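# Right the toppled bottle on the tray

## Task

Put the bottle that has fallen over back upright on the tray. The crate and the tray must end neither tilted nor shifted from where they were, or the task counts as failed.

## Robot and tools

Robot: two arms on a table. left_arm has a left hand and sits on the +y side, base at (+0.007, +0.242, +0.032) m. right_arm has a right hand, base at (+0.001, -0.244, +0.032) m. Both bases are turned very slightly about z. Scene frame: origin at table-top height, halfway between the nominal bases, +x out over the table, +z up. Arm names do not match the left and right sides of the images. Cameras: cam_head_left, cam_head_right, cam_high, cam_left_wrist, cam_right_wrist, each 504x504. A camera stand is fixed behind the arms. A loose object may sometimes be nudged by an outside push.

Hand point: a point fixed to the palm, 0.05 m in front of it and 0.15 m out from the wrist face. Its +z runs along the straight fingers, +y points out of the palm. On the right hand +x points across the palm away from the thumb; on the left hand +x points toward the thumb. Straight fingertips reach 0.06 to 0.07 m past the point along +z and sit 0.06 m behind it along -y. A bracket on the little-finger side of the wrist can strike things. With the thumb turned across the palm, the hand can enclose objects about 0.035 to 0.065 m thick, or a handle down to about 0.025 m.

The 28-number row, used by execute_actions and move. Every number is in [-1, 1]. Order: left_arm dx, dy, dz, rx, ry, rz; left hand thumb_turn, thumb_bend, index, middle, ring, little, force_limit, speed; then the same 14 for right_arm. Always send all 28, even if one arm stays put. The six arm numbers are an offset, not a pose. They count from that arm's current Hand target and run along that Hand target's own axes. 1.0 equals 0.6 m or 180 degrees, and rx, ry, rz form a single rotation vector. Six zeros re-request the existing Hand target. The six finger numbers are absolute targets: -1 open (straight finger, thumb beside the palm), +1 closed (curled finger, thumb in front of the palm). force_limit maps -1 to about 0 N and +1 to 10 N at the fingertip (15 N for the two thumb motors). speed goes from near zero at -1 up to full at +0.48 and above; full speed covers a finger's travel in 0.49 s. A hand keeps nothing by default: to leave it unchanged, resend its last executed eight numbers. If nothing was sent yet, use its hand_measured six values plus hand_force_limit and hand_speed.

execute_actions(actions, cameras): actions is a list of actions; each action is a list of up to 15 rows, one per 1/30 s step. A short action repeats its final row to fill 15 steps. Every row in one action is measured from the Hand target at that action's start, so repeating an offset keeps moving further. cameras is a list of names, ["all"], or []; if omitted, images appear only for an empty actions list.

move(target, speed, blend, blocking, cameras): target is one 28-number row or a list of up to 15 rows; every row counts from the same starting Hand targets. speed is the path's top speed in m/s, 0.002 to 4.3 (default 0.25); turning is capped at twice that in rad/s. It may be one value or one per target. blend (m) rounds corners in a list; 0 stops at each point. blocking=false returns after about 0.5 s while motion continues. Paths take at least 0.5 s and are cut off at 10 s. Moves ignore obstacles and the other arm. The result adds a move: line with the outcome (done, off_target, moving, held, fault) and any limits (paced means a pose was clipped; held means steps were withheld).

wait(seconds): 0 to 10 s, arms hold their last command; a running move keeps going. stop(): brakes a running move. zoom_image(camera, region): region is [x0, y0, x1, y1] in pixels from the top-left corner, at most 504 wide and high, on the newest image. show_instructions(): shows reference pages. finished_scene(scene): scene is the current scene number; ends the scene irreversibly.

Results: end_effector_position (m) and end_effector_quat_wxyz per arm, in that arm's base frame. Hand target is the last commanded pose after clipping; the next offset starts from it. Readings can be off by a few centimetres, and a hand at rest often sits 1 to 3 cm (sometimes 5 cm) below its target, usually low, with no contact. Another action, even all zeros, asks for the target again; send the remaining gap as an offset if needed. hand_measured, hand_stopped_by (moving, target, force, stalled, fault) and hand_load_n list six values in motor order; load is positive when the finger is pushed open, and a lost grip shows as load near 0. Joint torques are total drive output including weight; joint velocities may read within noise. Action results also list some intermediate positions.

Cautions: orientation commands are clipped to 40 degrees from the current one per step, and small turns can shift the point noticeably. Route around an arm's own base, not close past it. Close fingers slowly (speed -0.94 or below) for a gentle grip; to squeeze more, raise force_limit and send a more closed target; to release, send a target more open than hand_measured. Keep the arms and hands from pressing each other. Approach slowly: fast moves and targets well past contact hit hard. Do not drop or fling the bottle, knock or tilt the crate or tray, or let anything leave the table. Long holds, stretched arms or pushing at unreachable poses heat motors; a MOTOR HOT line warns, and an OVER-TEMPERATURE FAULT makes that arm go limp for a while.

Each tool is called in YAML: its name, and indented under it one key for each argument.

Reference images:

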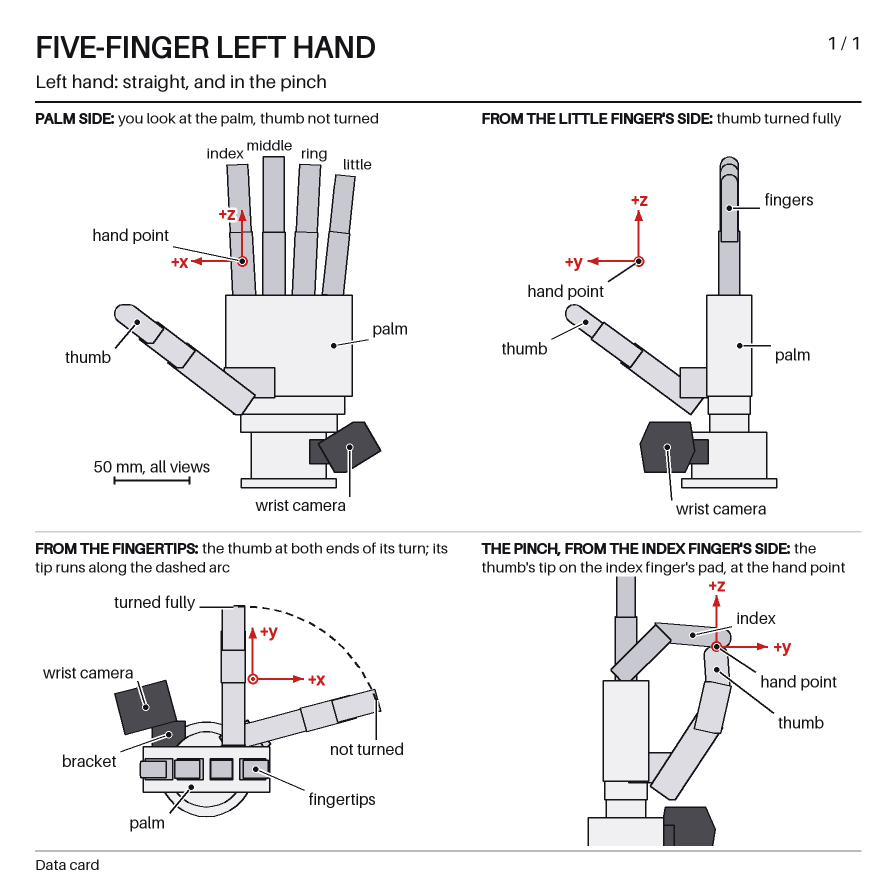

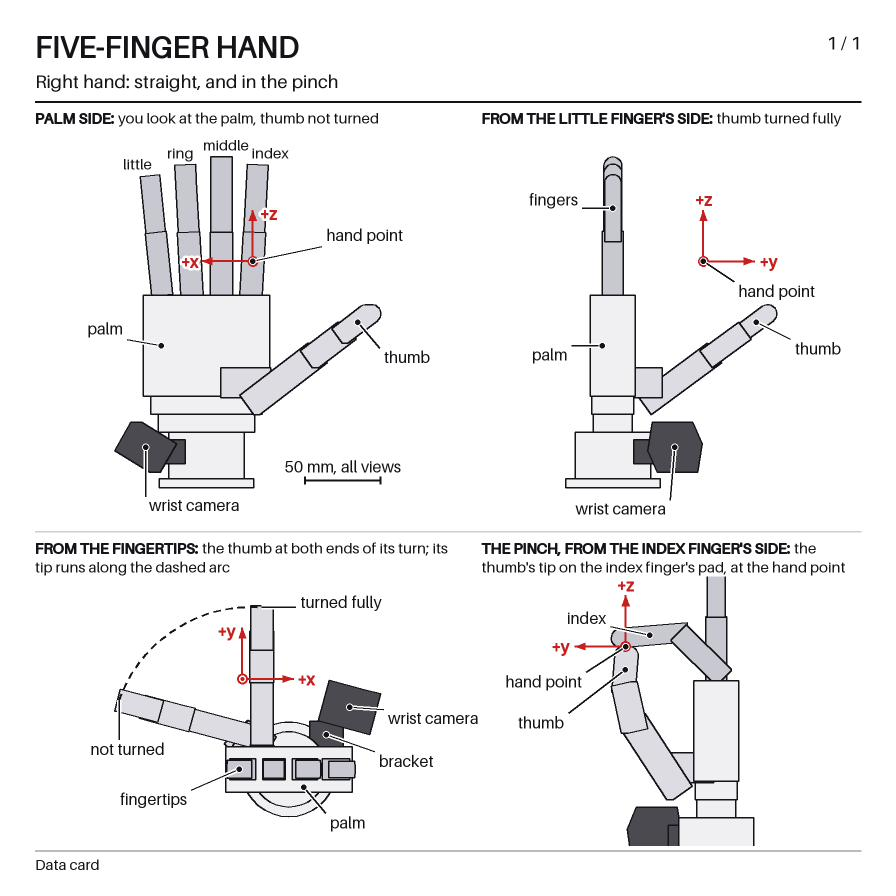

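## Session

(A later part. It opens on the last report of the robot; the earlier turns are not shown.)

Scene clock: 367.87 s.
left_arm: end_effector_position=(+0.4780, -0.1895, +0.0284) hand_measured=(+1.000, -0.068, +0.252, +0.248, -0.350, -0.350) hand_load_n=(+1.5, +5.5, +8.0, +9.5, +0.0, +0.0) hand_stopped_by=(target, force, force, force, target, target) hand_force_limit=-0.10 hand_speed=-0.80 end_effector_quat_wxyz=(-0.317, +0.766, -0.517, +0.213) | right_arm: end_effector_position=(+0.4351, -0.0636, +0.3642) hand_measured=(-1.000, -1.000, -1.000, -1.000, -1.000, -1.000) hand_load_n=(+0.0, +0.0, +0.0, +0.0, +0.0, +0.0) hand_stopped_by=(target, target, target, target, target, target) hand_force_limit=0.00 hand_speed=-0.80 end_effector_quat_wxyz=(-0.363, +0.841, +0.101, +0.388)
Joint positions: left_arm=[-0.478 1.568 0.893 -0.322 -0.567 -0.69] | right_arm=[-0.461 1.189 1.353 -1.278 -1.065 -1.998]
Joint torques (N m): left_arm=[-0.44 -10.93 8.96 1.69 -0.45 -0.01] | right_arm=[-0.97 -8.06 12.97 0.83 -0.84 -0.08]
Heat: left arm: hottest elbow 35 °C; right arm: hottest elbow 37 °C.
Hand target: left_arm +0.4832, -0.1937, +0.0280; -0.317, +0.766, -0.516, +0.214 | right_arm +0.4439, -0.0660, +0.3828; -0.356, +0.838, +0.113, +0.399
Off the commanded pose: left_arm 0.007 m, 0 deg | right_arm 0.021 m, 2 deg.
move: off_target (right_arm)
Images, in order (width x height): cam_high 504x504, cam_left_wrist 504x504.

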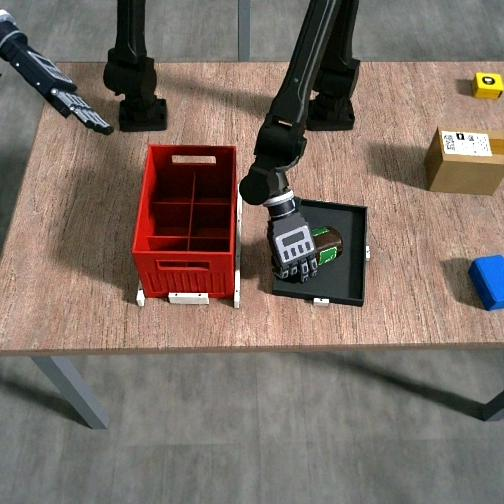

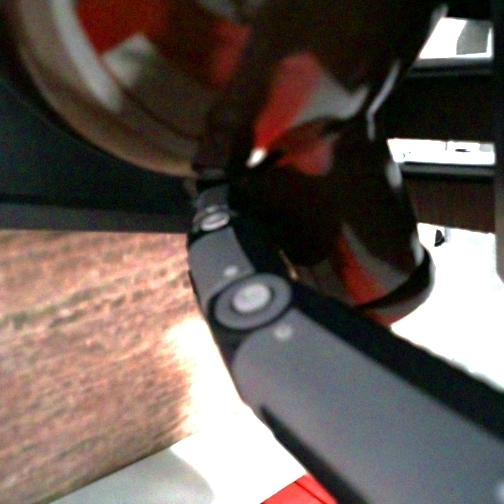

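move:
  target: [-0.0285,-0.0882,-0.0792,0,0.1179,-0.1179,1,0.05,1,1,-0.35,-0.35,-0.1,-0.8,0,0,0,0,0,0,-1,-1,-1,-1,-1,-1,0,-0.8]
  speed: 0.07
  cameras: ["cam_left_wrist","cam_high","cam_head_right"]

zoom_image:
  camera: "cam_high"
  region: [200, 150, 400, 350]

zoom_image:
  camera: "cam_head_right"
  region: [200, 140, 360, 340]

Scene clock: 401.33 s.
left_arm: end_effector_position=(+0.4792, -0.1813, +0.0958) hand_measured=(+1.000, -0.068, +0.252, +0.248, -0.350, -0.350) hand_load_n=(+1.0, +5.5, +8.0, +9.5, +0.0, +0.0) hand_stopped_by=(target, force, force, force, target, target) hand_force_limit=-0.10 hand_speed=-0.80 end_effector_quat_wxyz=(-0.173, +0.794, -0.428, +0.397) | right_arm: end_effector_position=(+0.4351, -0.0636, +0.3642) hand_measured=(-1.000, -1.000, -1.000, -1.000, -1.000, -1.000) hand_load_n=(+0.0, +0.0, +0.0, +0.0, +0.0, +0.0) hand_stopped_by=(target, target, target, target, target, target) hand_force_limit=0.00 hand_speed=-0.80 end_effector_quat_wxyz=(-0.363, +0.841, +0.101, +0.388)
Joint positions: left_arm=[-0.299 1.347 0.706 -0.045 -0.167 -0.802] | right_arm=[-0.461 1.189 1.353 -1.278 -1.065 -1.998]
Joint torques (N m): left_arm=[0.97 -9.93 7.56 2.97 0.01 -0.11] | right_arm=[-0.79 -8.18 12.96 0.8 -0.84 -0.08]
Heat: left arm: hottest elbow 35 °C; right arm: hottest elbow 37 °C.
Hand target: left_arm +0.4802, -0.1764, +0.0989; -0.173, +0.795, -0.417, +0.405 | right_arm +0.4439, -0.0660, +0.3828; -0.356, +0.838, +0.113, +0.399
Off the commanded pose: left_arm 0.006 m, 2 deg | right_arm 0.021 m, 2 deg.
move: off_target (right_arm)
Images, in order (width x height): cam_head_right 504x504, cam_high 504x504, cam_left_wrist 504x504.

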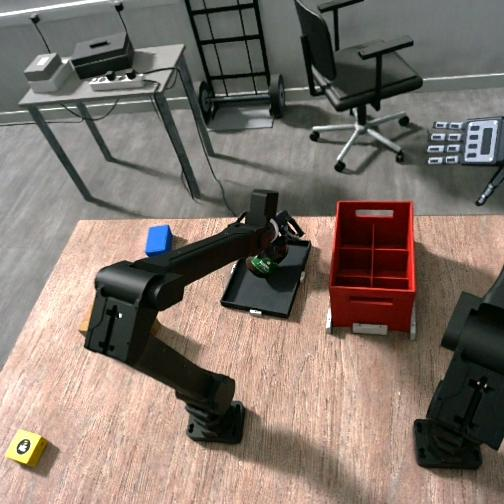

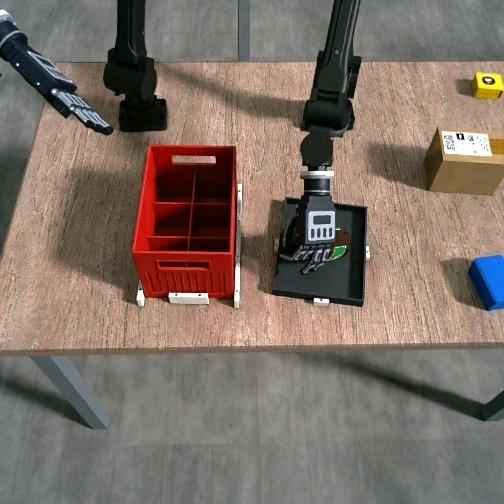

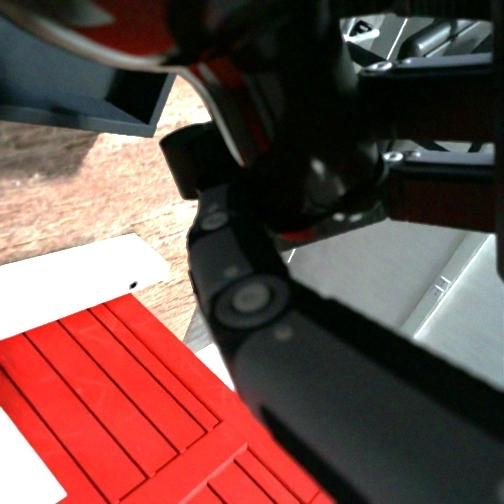

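Scaled by 2.520 from the camera's 504x504 image, which has a finer 720x720 frame.

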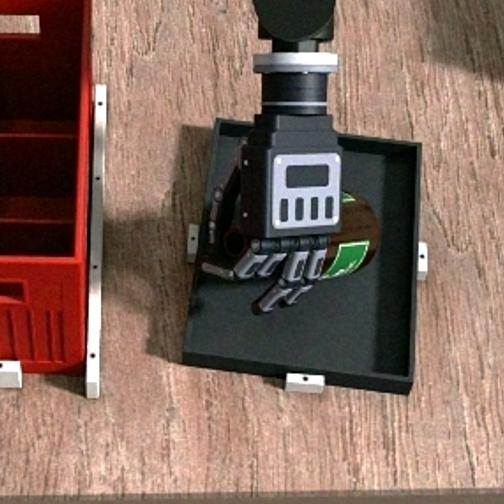

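Scaled by 2.520 from the camera's 504x504 image, which has a finer 720x720 frame.

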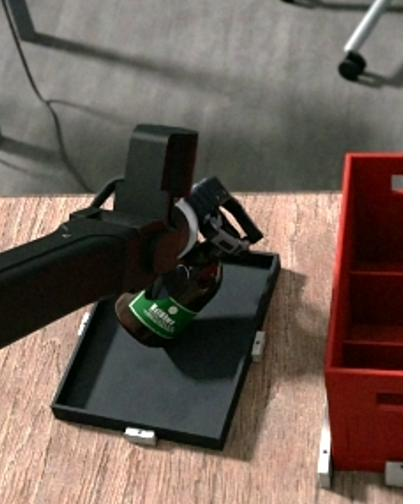

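move:
  target: [-0.0337,-0.0442,-0.0405,0,0.1179,-0.1179,1,0.05,1,1,-0.35,-0.35,-0.1,-0.8,0,0,0,0,0,0,-1,-1,-1,-1,-1,-1,0,-0.8]
  speed: 0.07
  cameras: ["cam_left_wrist","cam_high","cam_head_right"]

zoom_image:
  camera: "cam_high"
  region: [200, 150, 400, 350]

zoom_image:
  camera: "cam_head_right"
  region: [210, 180, 330, 300]

Scene clock: 420.83 s.
left_arm: end_effector_position=(+0.4765, -0.1410, +0.1376) hand_measured=(+1.000, -0.068, +0.252, +0.248, -0.350, -0.350) hand_load_n=(+1.5, +6.0, +8.0, +10.0, +0.0, +0.0) hand_stopped_by=(target, force, force, force, target, target) hand_force_limit=-0.10 hand_speed=-0.80 end_effector_quat_wxyz=(-0.040, +0.754, -0.301, +0.582) | right_arm: end_effector_position=(+0.4351, -0.0636, +0.3642) hand_measured=(-1.000, -1.000, -1.000, -1.000, -1.000, -1.000) hand_load_n=(+0.0, +0.0, +0.0, +0.0, +0.0, +0.0) hand_stopped_by=(target, target, target, target, target, target) hand_force_limit=0.00 hand_speed=-0.80 end_effector_quat_wxyz=(-0.363, +0.841, +0.101, +0.388)
Joint positions: left_arm=[-0.061 1.353 0.481 0.537 0.238 -1.042] | right_arm=[-0.461 1.189 1.353 -1.278 -1.065 -1.998]
Joint torques (N m): left_arm=[-0.21 -5.71 5.76 2.82 0.52 -0.53] | right_arm=[-0.91 -8.12 12.97 0.83 -0.83 -0.07]
Heat: left arm: hottest elbow 33 °C; right arm: hottest elbow 37 °C.
Hand target: left_arm +0.4684, -0.1429, +0.1199; -0.016, +0.770, -0.288, +0.569 | right_arm +0.4439, -0.0660, +0.3828; -0.356, +0.838, +0.113, +0.399
Off the commanded pose: left_arm 0.020 m, 4 deg | right_arm 0.021 m, 2 deg.
move: off_target (left_arm, right_arm)
Images, in order (width x height): cam_head_right 504x504, cam_high 504x504, cam_left_wrist 504x504.

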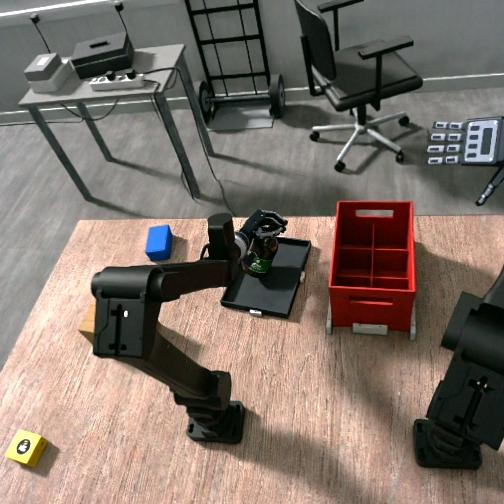

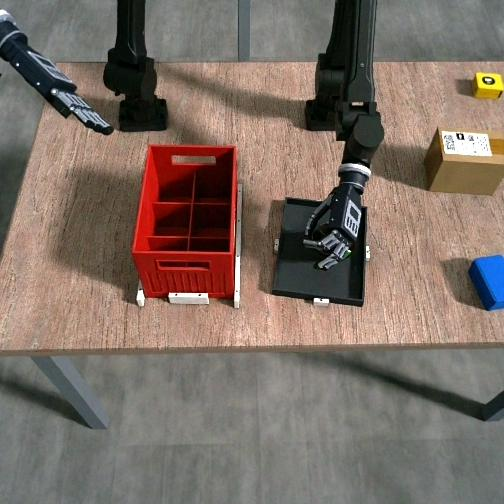

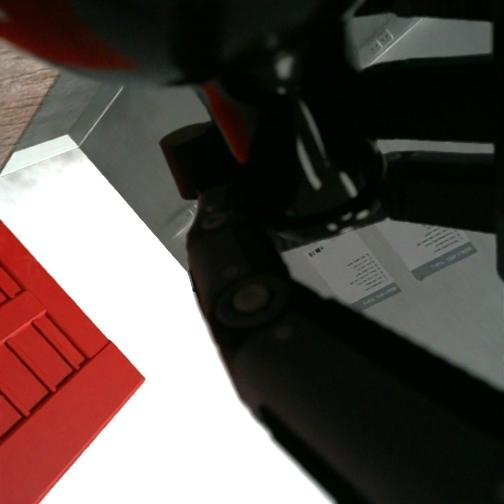

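Scaled by 2.520 from the camera's 504x504 image, which has a finer 720x720 frame.

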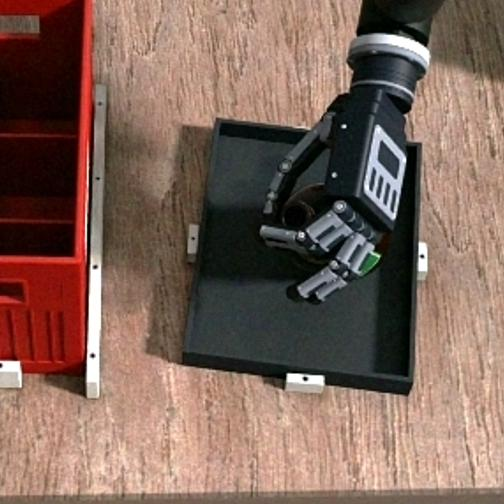

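Scaled by 4.200 from the camera's 504x504 image, which has a finer 720x720 frame.

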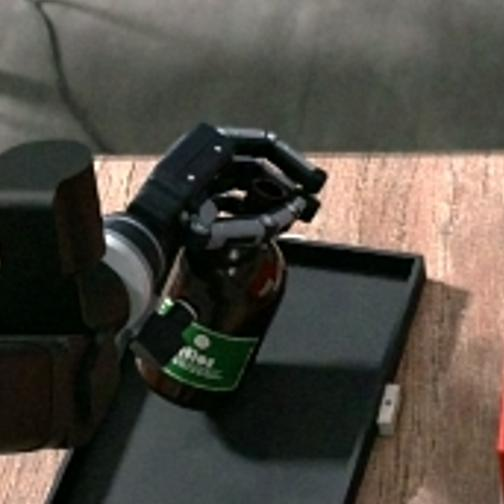

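execute_actions:
  actions: []
  cameras: ["cam_head_left","cam_head_right","cam_high"]

zoom_image:
  camera: "cam_head_right"
  region: [180, 150, 380, 350]

zoom_image:
  camera: "cam_head_left"
  region: [180, 150, 380, 350]

Scene clock: 451.33 s.
left_arm: end_effector_position=(+0.4765, -0.1410, +0.1376) hand_measured=(+1.000, -0.068, +0.252, +0.248, -0.350, -0.350) hand_load_n=(+1.0, +6.0, +7.5, +9.5, +0.0, +0.0) hand_stopped_by=(target, force, force, force, target, target) hand_force_limit=-0.10 hand_speed=-0.80 end_effector_quat_wxyz=(-0.040, +0.754, -0.301, +0.582) | right_arm: end_effector_position=(+0.4351, -0.0636, +0.3642) hand_measured=(-1.000, -1.000, -1.000, -1.000, -1.000, -1.000) hand_load_n=(+0.0, +0.0, +0.0, +0.0, +0.0, +0.0) hand_stopped_by=(target, target, target, target, target, target) hand_force_limit=0.00 hand_speed=-0.80 end_effector_quat_wxyz=(-0.363, +0.841, +0.101, +0.388)
Joint positions: left_arm=[-0.061 1.353 0.481 0.537 0.238 -1.042] | right_arm=[-0.461 1.189 1.353 -1.278 -1.065 -1.998]
Joint velocities: within noise
Joint torques (N m): left_arm=[-0.26 -5.66 5.76 2.82 0.53 -0.52] | right_arm=[-1.03 -8.23 12.97 0.84 -0.84 -0.08]
Heat: left arm: hottest elbow 31 °C; right arm: hottest elbow 38 °C.
Hand target: left_arm +0.4684, -0.1430, +0.1200; -0.016, +0.770, -0.288, +0.569 | right_arm +0.4439, -0.0660, +0.3828; -0.356, +0.838, +0.113, +0.399
Off the commanded pose: left_arm 0.020 m, 4 deg | right_arm 0.021 m, 2 deg.
Images, in order (width x height): cam_head_left 504x504, cam_head_right 504x504, cam_high 504x504.

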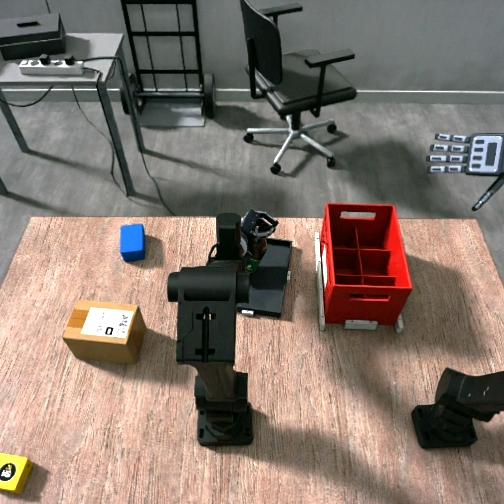

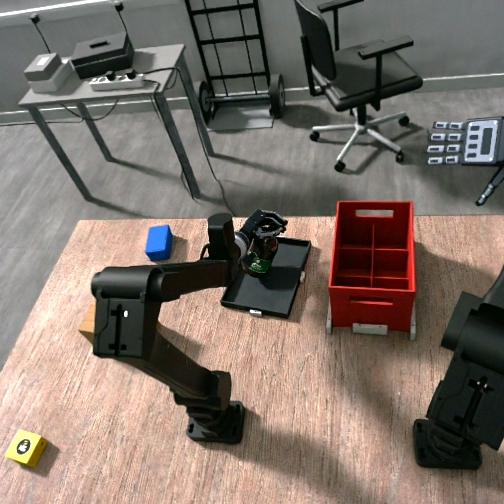

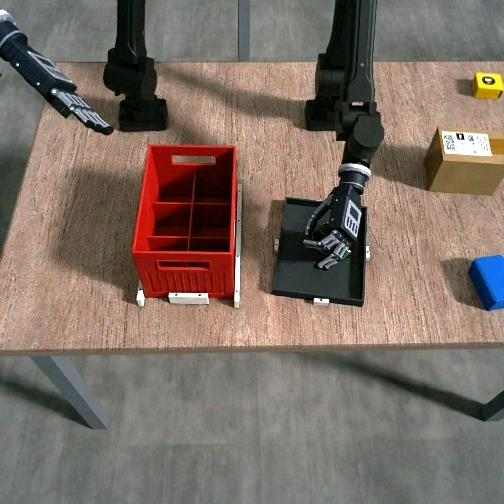

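Scaled by 2.520 from the camera's 504x504 image, which has a finer 720x720 frame.

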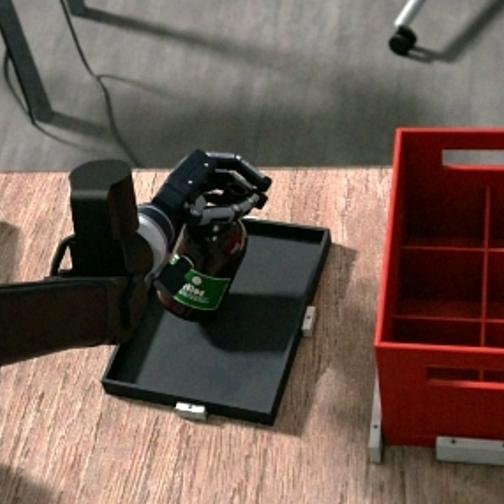

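Scaled by 2.520 from the camera's 504x504 image, which has a finer 720x720 frame.

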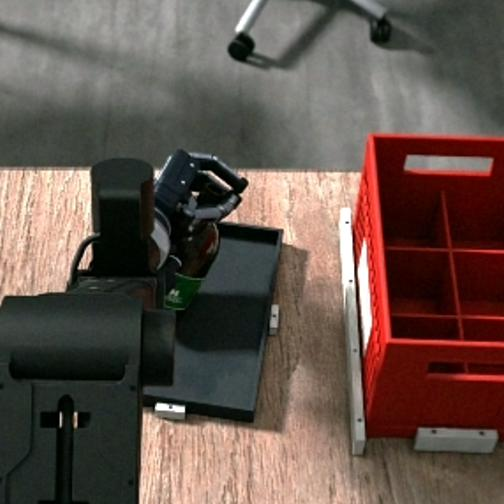

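move:
  target: [-0.0415,-0.0345,-0.0342,0,0.0628,-0.0628,1,0.05,1,1,-0.35,-0.35,-0.1,-0.8,0,0,0,0,0,0,-1,-1,-1,-1,-1,-1,0,-0.8]
  speed: 0.05
  cameras: ["cam_head_left","cam_head_right","cam_high"]

zoom_image:
  camera: "cam_head_right"
  region: [200, 180, 320, 300]

zoom_image:
  camera: "cam_high"
  region: [260, 180, 390, 310]

Scene clock: 477.43 s.
left_arm: end_effector_position=(+0.4695, -0.1040, +0.1522) hand_measured=(+1.000, -0.068, +0.252, +0.248, -0.350, -0.350) hand_load_n=(+1.5, +6.0, +8.0, +9.5, +0.0, +0.0) hand_stopped_by=(target, force, force, force, target, target) hand_force_limit=-0.10 hand_speed=-0.80 end_effector_quat_wxyz=(+0.037, +0.700, -0.223, +0.678) | right_arm: end_effector_position=(+0.4351, -0.0636, +0.3642) hand_measured=(-1.000, -1.000, -1.000, -1.000, -1.000, -1.000) hand_load_n=(+0.0, +0.0, +0.0, +0.0, +0.0, +0.0) hand_stopped_by=(target, target, target, target, target, target) hand_force_limit=0.00 hand_speed=-0.80 end_effector_quat_wxyz=(-0.363, +0.841, +0.101, +0.388)
Joint positions: left_arm=[0.088 1.562 0.4 1.076 0.449 -1.28] | right_arm=[-0.461 1.189 1.353 -1.278 -1.065 -1.998]
Joint torques (N m): left_arm=[-0.26 -4.66 2.45 1.7 0.51 -0.34] | right_arm=[-0.91 -8.18 13.01 0.77 -0.84 -0.08]
Heat: left arm: hottest elbow 31 °C; right arm: hottest elbow 38 °C.
Hand target: left_arm +0.4544, -0.1078, +0.1130; +0.068, +0.735, -0.211, +0.640 | right_arm +0.4439, -0.0660, +0.3828; -0.356, +0.838, +0.113, +0.399
Off the commanded pose: left_arm 0.042 m, 7 deg | right_arm 0.021 m, 2 deg.
move: off_target (left_arm, right_arm)
Images, in order (width x height): cam_head_left 504x504, cam_head_right 504x504, cam_high 504x504.

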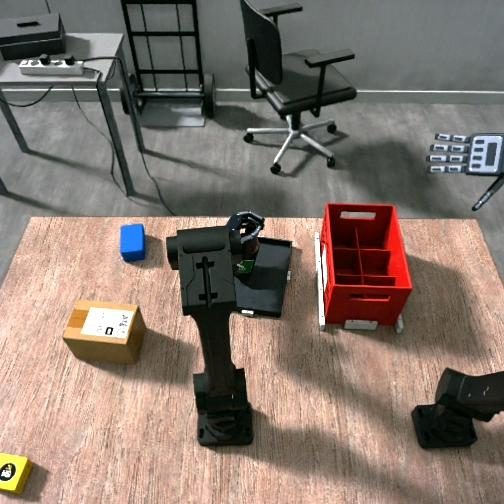

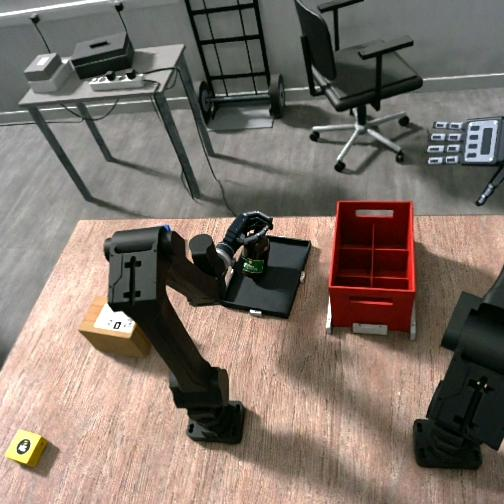

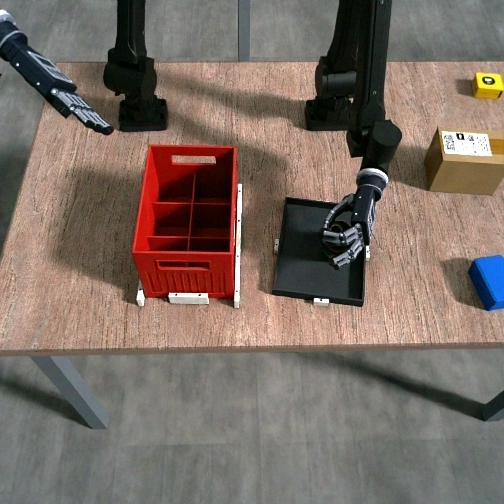

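Scaled by 4.200 from the camera's 504x504 image, which has a finer 720x720 frame.

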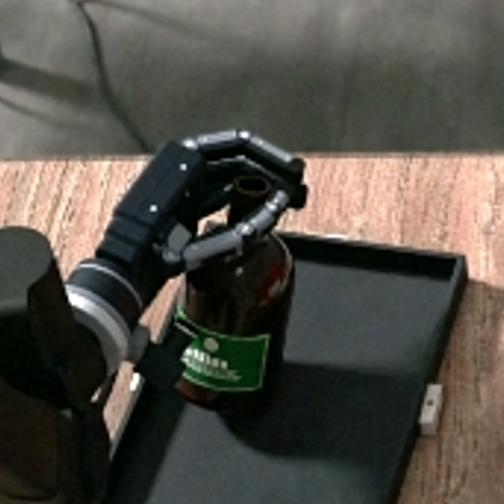

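Scaled by 3.877 from the camera's 504x504 image, which has a finer 720x720 frame.

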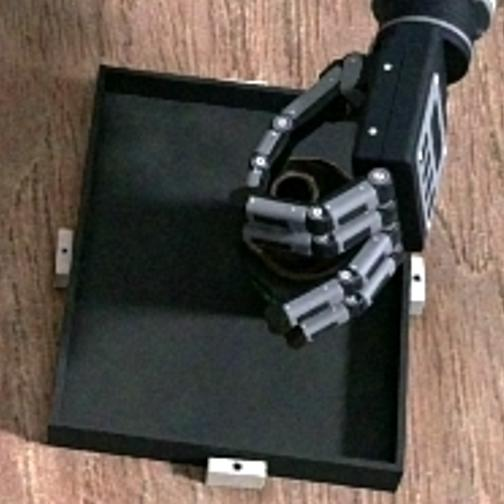

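execute_actions:
  actions: []
  cameras: ["cam_left_wrist","cam_head_left","cam_head_right"]

zoom_image:
  camera: "cam_head_left"
  region: [190, 190, 310, 310]

Scene clock: 497.27 s.
left_arm: end_effector_position=(+0.4695, -0.1040, +0.1522) hand_measured=(+1.000, -0.068, +0.252, +0.248, -0.350, -0.350) hand_load_n=(+2.0, +5.5, +8.0, +9.5, +0.0, +0.0) hand_stopped_by=(target, force, force, force, target, target) hand_force_limit=-0.10 hand_speed=-0.80 end_effector_quat_wxyz=(+0.038, +0.700, -0.222, +0.678) | right_arm: end_effector_position=(+0.4351, -0.0636, +0.3642) hand_measured=(-1.000, -1.000, -1.000, -1.000, -1.000, -1.000) hand_load_n=(+0.0, +0.0, +0.0, +0.0, +0.0, +0.0) hand_stopped_by=(target, target, target, target, target, target) hand_force_limit=0.00 hand_speed=-0.80 end_effector_quat_wxyz=(-0.363, +0.841, +0.101, +0.388)
Joint positions: left_arm=[0.088 1.562 0.4 1.076 0.449 -1.281] | right_arm=[-0.461 1.189 1.353 -1.278 -1.065 -1.998]
Joint velocities: within noise
Joint torques (N m): left_arm=[-0.38 -4.6 2.47 1.68 0.5 -0.36] | right_arm=[-0.91 -8.06 12.98 0.79 -0.83 -0.08]
Heat: left arm: hottest elbow 30 °C; right arm: hottest elbow 38 °C.
Hand target: left_arm +0.4544, -0.1078, +0.1130; +0.068, +0.735, -0.211, +0.640 | right_arm +0.4439, -0.0660, +0.3828; -0.356, +0.838, +0.113, +0.399
Off the commanded pose: left_arm 0.042 m, 7 deg | right_arm 0.021 m, 2 deg.
Images, in order (width x height): cam_head_left 504x504, cam_head_right 504x504, cam_left_wrist 504x504.

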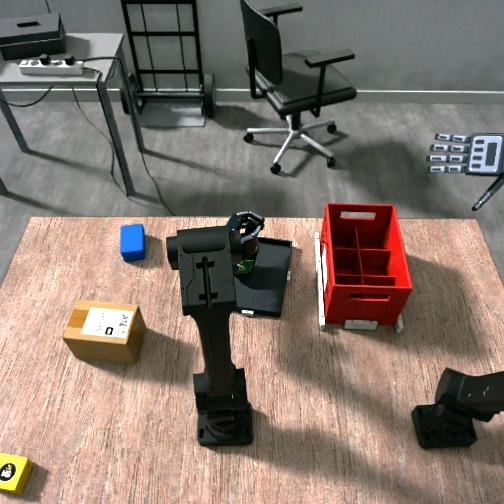

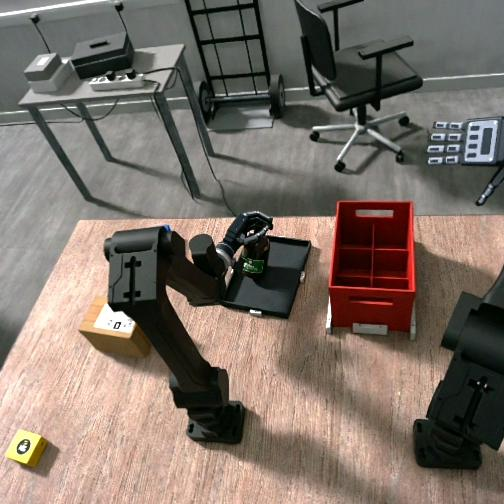

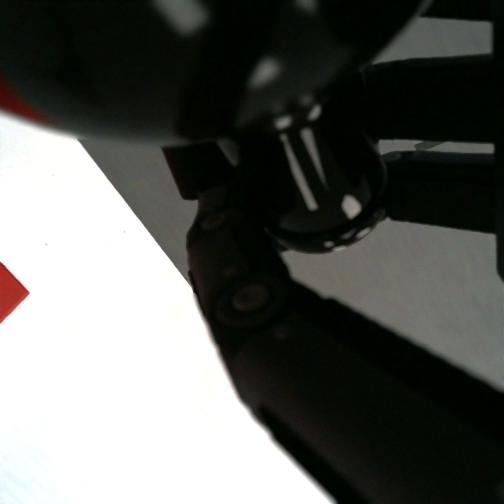

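Scaled by 4.200 from the camera's 504x504 image, which has a finer 720x720 frame.

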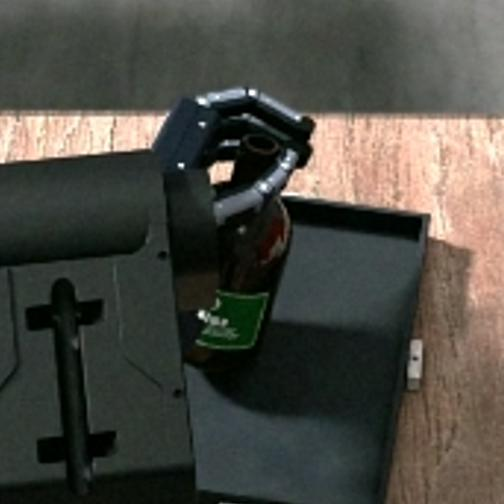

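execute_actions:
  actions: []
  cameras: ["cam_high"]

zoom_image:
  camera: "cam_high"
  region: [310, 210, 370, 270]

Scene clock: 529.53 s.
left_arm: end_effector_position=(+0.4695, -0.1040, +0.1522) hand_measured=(+1.000, -0.068, +0.252, +0.248, -0.350, -0.350) hand_load_n=(+1.5, +5.5, +8.0, +9.5, +0.0, +0.0) hand_stopped_by=(target, force, force, force, target, target) hand_force_limit=-0.10 hand_speed=-0.80 end_effector_quat_wxyz=(+0.038, +0.700, -0.222, +0.678) | right_arm: end_effector_position=(+0.4351, -0.0636, +0.3642) hand_measured=(-1.000, -1.000, -1.000, -1.000, -1.000, -1.000) hand_load_n=(+0.0, +0.0, +0.0, +0.0, +0.0, +0.0) hand_stopped_by=(target, target, target, target, target, target) hand_force_limit=0.00 hand_speed=-0.80 end_effector_quat_wxyz=(-0.363, +0.841, +0.101, +0.388)
Joint positions: left_arm=[0.088 1.562 0.4 1.076 0.449 -1.281] | right_arm=[-0.461 1.189 1.353 -1.278 -1.065 -1.998]
Joint velocities: within noise
Joint torques (N m): left_arm=[-0.32 -4.72 2.45 1.7 0.51 -0.37] | right_arm=[-0.85 -8.23 13.01 0.84 -0.84 -0.08]
Heat: left arm: hottest elbow 29 °C; right arm: hottest elbow 38 °C.
Hand target: left_arm +0.4544, -0.1078, +0.1130; +0.068, +0.735, -0.211, +0.640 | right_arm +0.4439, -0.0660, +0.3828; -0.356, +0.838, +0.113, +0.399
Off the commanded pose: left_arm 0.042 m, 7 deg | right_arm 0.021 m, 2 deg.
Images, in order (width x height): cam_high 504x504.

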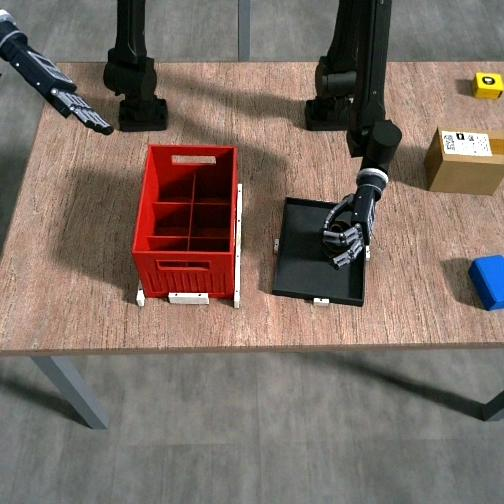

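Scaled by 8.400 from the camera's 504x504 image, which has a finer 720x720 frame.

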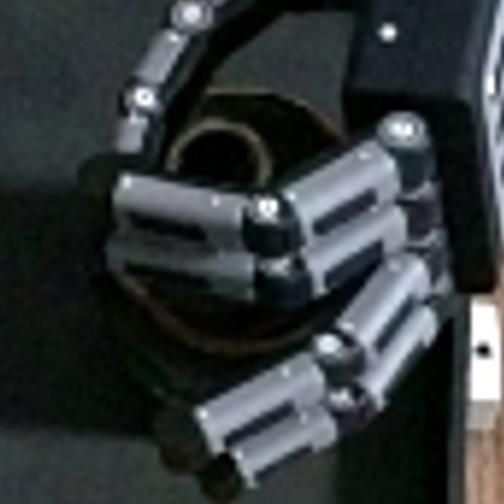

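move:
  target: [-0.012,0.0088,-0.077,0.0201,0.1204,-0.0057,1,0.05,1,1,-0.35,-0.35,-0.1,-0.8,0,0,0,0,0,0,-1,-1,-1,-1,-1,-1,0,-0.8]
  speed: 0.05
  cameras: ["cam_head_left","cam_head_right","cam_high"]

zoom_image:
  camera: "cam_head_right"
  region: [200, 180, 320, 300]

zoom_image:
  camera: "cam_high"
  region: [300, 200, 380, 280]

Scene clock: 578.73 s.
left_arm: end_effector_position=(+0.4231, -0.0858, +0.1379) hand_measured=(+1.000, -0.068, +0.252, +0.248, -0.350, -0.350) hand_load_n=(+2.5, +5.5, +8.0, +9.0, +0.0, +0.0) hand_stopped_by=(target, force, force, force, target, target) hand_force_limit=-0.10 hand_speed=-0.80 end_effector_quat_wxyz=(+0.060, +0.652, -0.207, +0.727) | right_arm: end_effector_position=(+0.4351, -0.0636, +0.3642) hand_measured=(-1.000, -1.000, -1.000, -1.000, -1.000, -1.000) hand_load_n=(+0.0, +0.0, +0.0, +0.0, +0.0, +0.0) hand_stopped_by=(target, target, target, target, target, target) hand_force_limit=0.00 hand_speed=-0.80 end_effector_quat_wxyz=(-0.363, +0.841, +0.101, +0.388)
Joint positions: left_arm=[0.178 1.798 0.297 1.578 0.566 -1.386] | right_arm=[-0.461 1.189 1.353 -1.278 -1.065 -1.998]
Joint torques (N m): left_arm=[-0.79 -5.6 0.36 2.13 0.61 -0.04] | right_arm=[-1.03 -8.12 12.98 0.8 -0.84 -0.08]
Heat: left arm: hottest elbow 28 °C; right arm: hottest elbow 38 °C.
Hand target: left_arm +0.4095, -0.0939, +0.1129; +0.089, +0.605, -0.168, +0.773 | right_arm +0.4439, -0.0660, +0.3828; -0.356, +0.838, +0.113, +0.399
Off the commanded pose: left_arm 0.029 m, 9 deg | right_arm 0.021 m, 2 deg.
joint read past its limit (left arm) — joint 4 (wrist pitch), upper limit.
joint sent to its limit (left arm) — joint 4 (wrist pitch), upper limit. The joint targets are off in orientation, not in position.
move: off_target (left_arm, right_arm)
Images, in order (width x height): cam_head_left 504x504, cam_head_right 504x504, cam_high 504x504.

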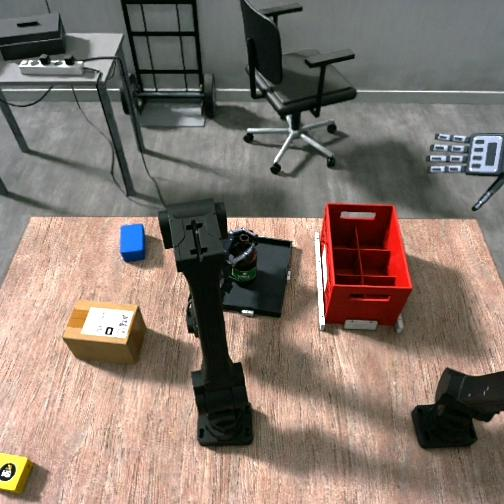

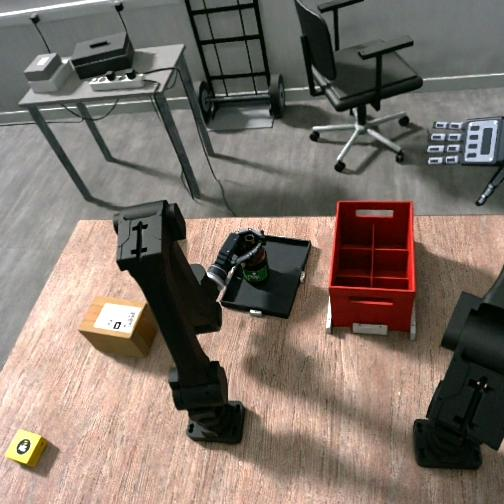

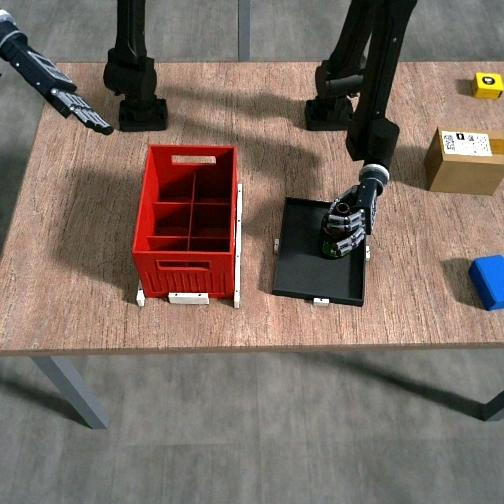

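Scaled by 4.200 from the camera's 504x504 image, which has a finer 720x720 frame.

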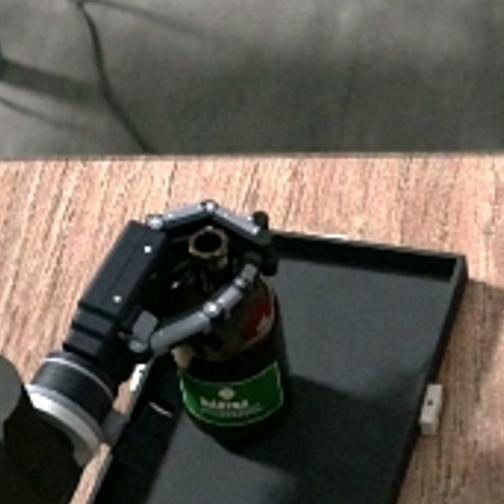

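Scaled by 6.300 from the camera's 504x504 image, which has a finer 720x720 frame.

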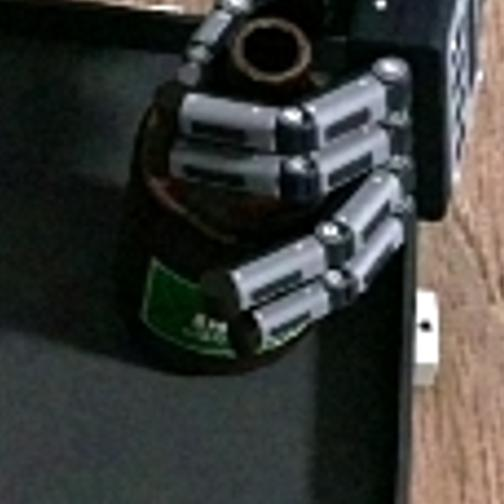

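move:
  target: [-0.0262,0.0028,-0.0208,-0.006,-0.028,0.013,1,0.05,1,1,-0.35,-0.35,-0.1,-0.8,0,0,0,0,0,0,-1,-1,-1,-1,-1,-1,0,-0.8]
  speed: 0.03
  cameras: ["cam_head_left","cam_head_right","cam_high"]

zoom_image:
  camera: "cam_head_right"
  region: [200, 180, 320, 300]

zoom_image:
  camera: "cam_high"
  region: [300, 200, 380, 280]

zoom_image:
  camera: "cam_head_left"
  region: [190, 190, 310, 310]

Scene clock: 608.17 s.
left_arm: end_effector_position=(+0.4162, -0.0842, +0.1343) hand_measured=(+1.000, -0.068, +0.252, +0.248, -0.350, -0.350) hand_load_n=(+4.0, +5.0, +8.0, +9.0, +0.0, +0.0) hand_stopped_by=(target, force, force, force, target, target) hand_force_limit=-0.10 hand_speed=-0.80 end_effector_quat_wxyz=(+0.061, +0.654, -0.213, +0.723) | right_arm: end_effector_position=(+0.4351, -0.0636, +0.3642) hand_measured=(-1.000, -1.000, -1.000, -1.000, -1.000, -1.000) hand_load_n=(+0.0, +0.0, +0.0, +0.0, +0.0, +0.0) hand_stopped_by=(target, target, target, target, target, target) hand_force_limit=0.00 hand_speed=-0.80 end_effector_quat_wxyz=(-0.363, +0.841, +0.101, +0.388)
Joint positions: left_arm=[0.194 1.797 0.283 1.578 0.592 -1.377] | right_arm=[-0.461 1.189 1.353 -1.278 -1.065 -1.998]
Joint torques (N m): left_arm=[-0.38 -3.43 -0.18 2.14 0.32 0.49] | right_arm=[-0.67 -8.18 13.01 0.79 -0.84 -0.07]
Heat: left arm: hottest elbow 27 °C; right arm: hottest elbow 39 °C.
Hand target: left_arm +0.4015, -0.0898, +0.0948; +0.072, +0.634, -0.191, +0.746 | right_arm +0.4439, -0.0660, +0.3828; -0.356, +0.838, +0.113, +0.399
Off the commanded pose: left_arm 0.042 m, 4 deg | right_arm 0.021 m, 2 deg.
joint read past its limit (left arm) — joint 4 (wrist pitch), upper limit.
joint sent to its limit (left arm) — joint 4 (wrist pitch), upper limit. The joint targets are off in position and orientation.
move: off_target (left_arm, right_arm)
Images, in order (width x height): cam_head_left 504x504, cam_head_right 504x504, cam_high 504x504.

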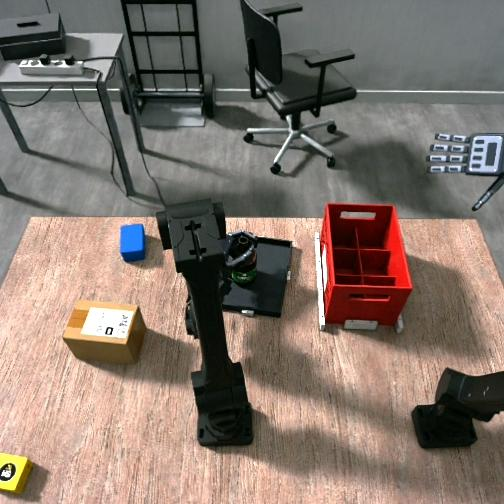

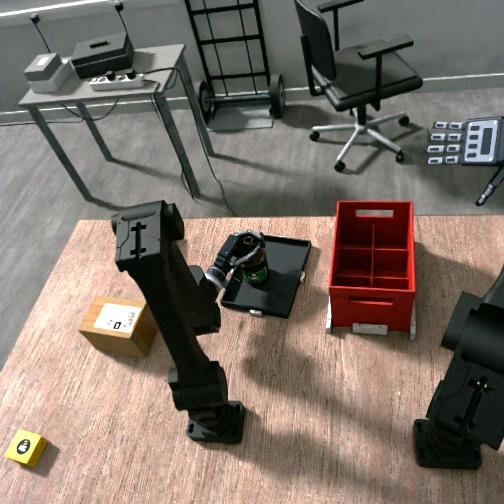

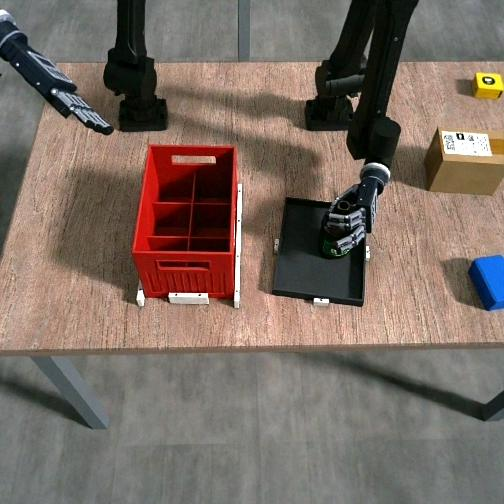

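Scaled by 4.200 from the camera's 504x504 image, which has a finer 720x720 frame.

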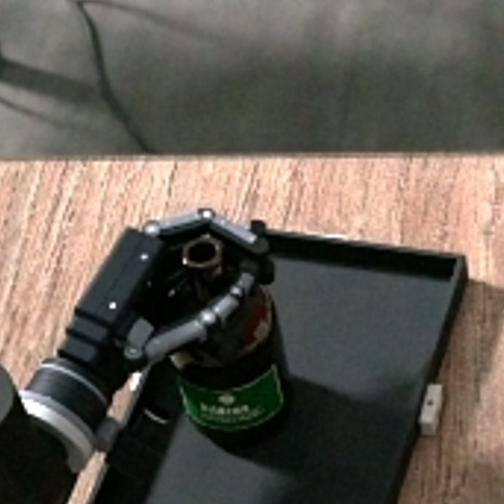

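Scaled by 6.300 from the camera's 504x504 image, which has a finer 720x720 frame.

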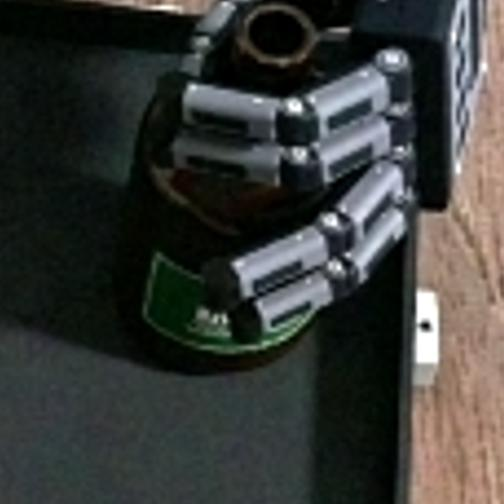

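Scaled by 4.200 from the camera's 504x504 image, which has a finer 720x720 frame.

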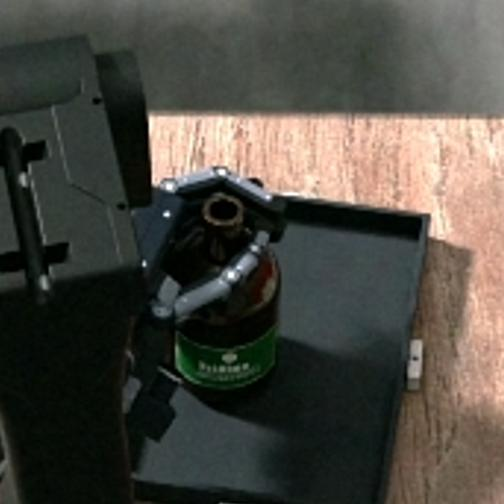

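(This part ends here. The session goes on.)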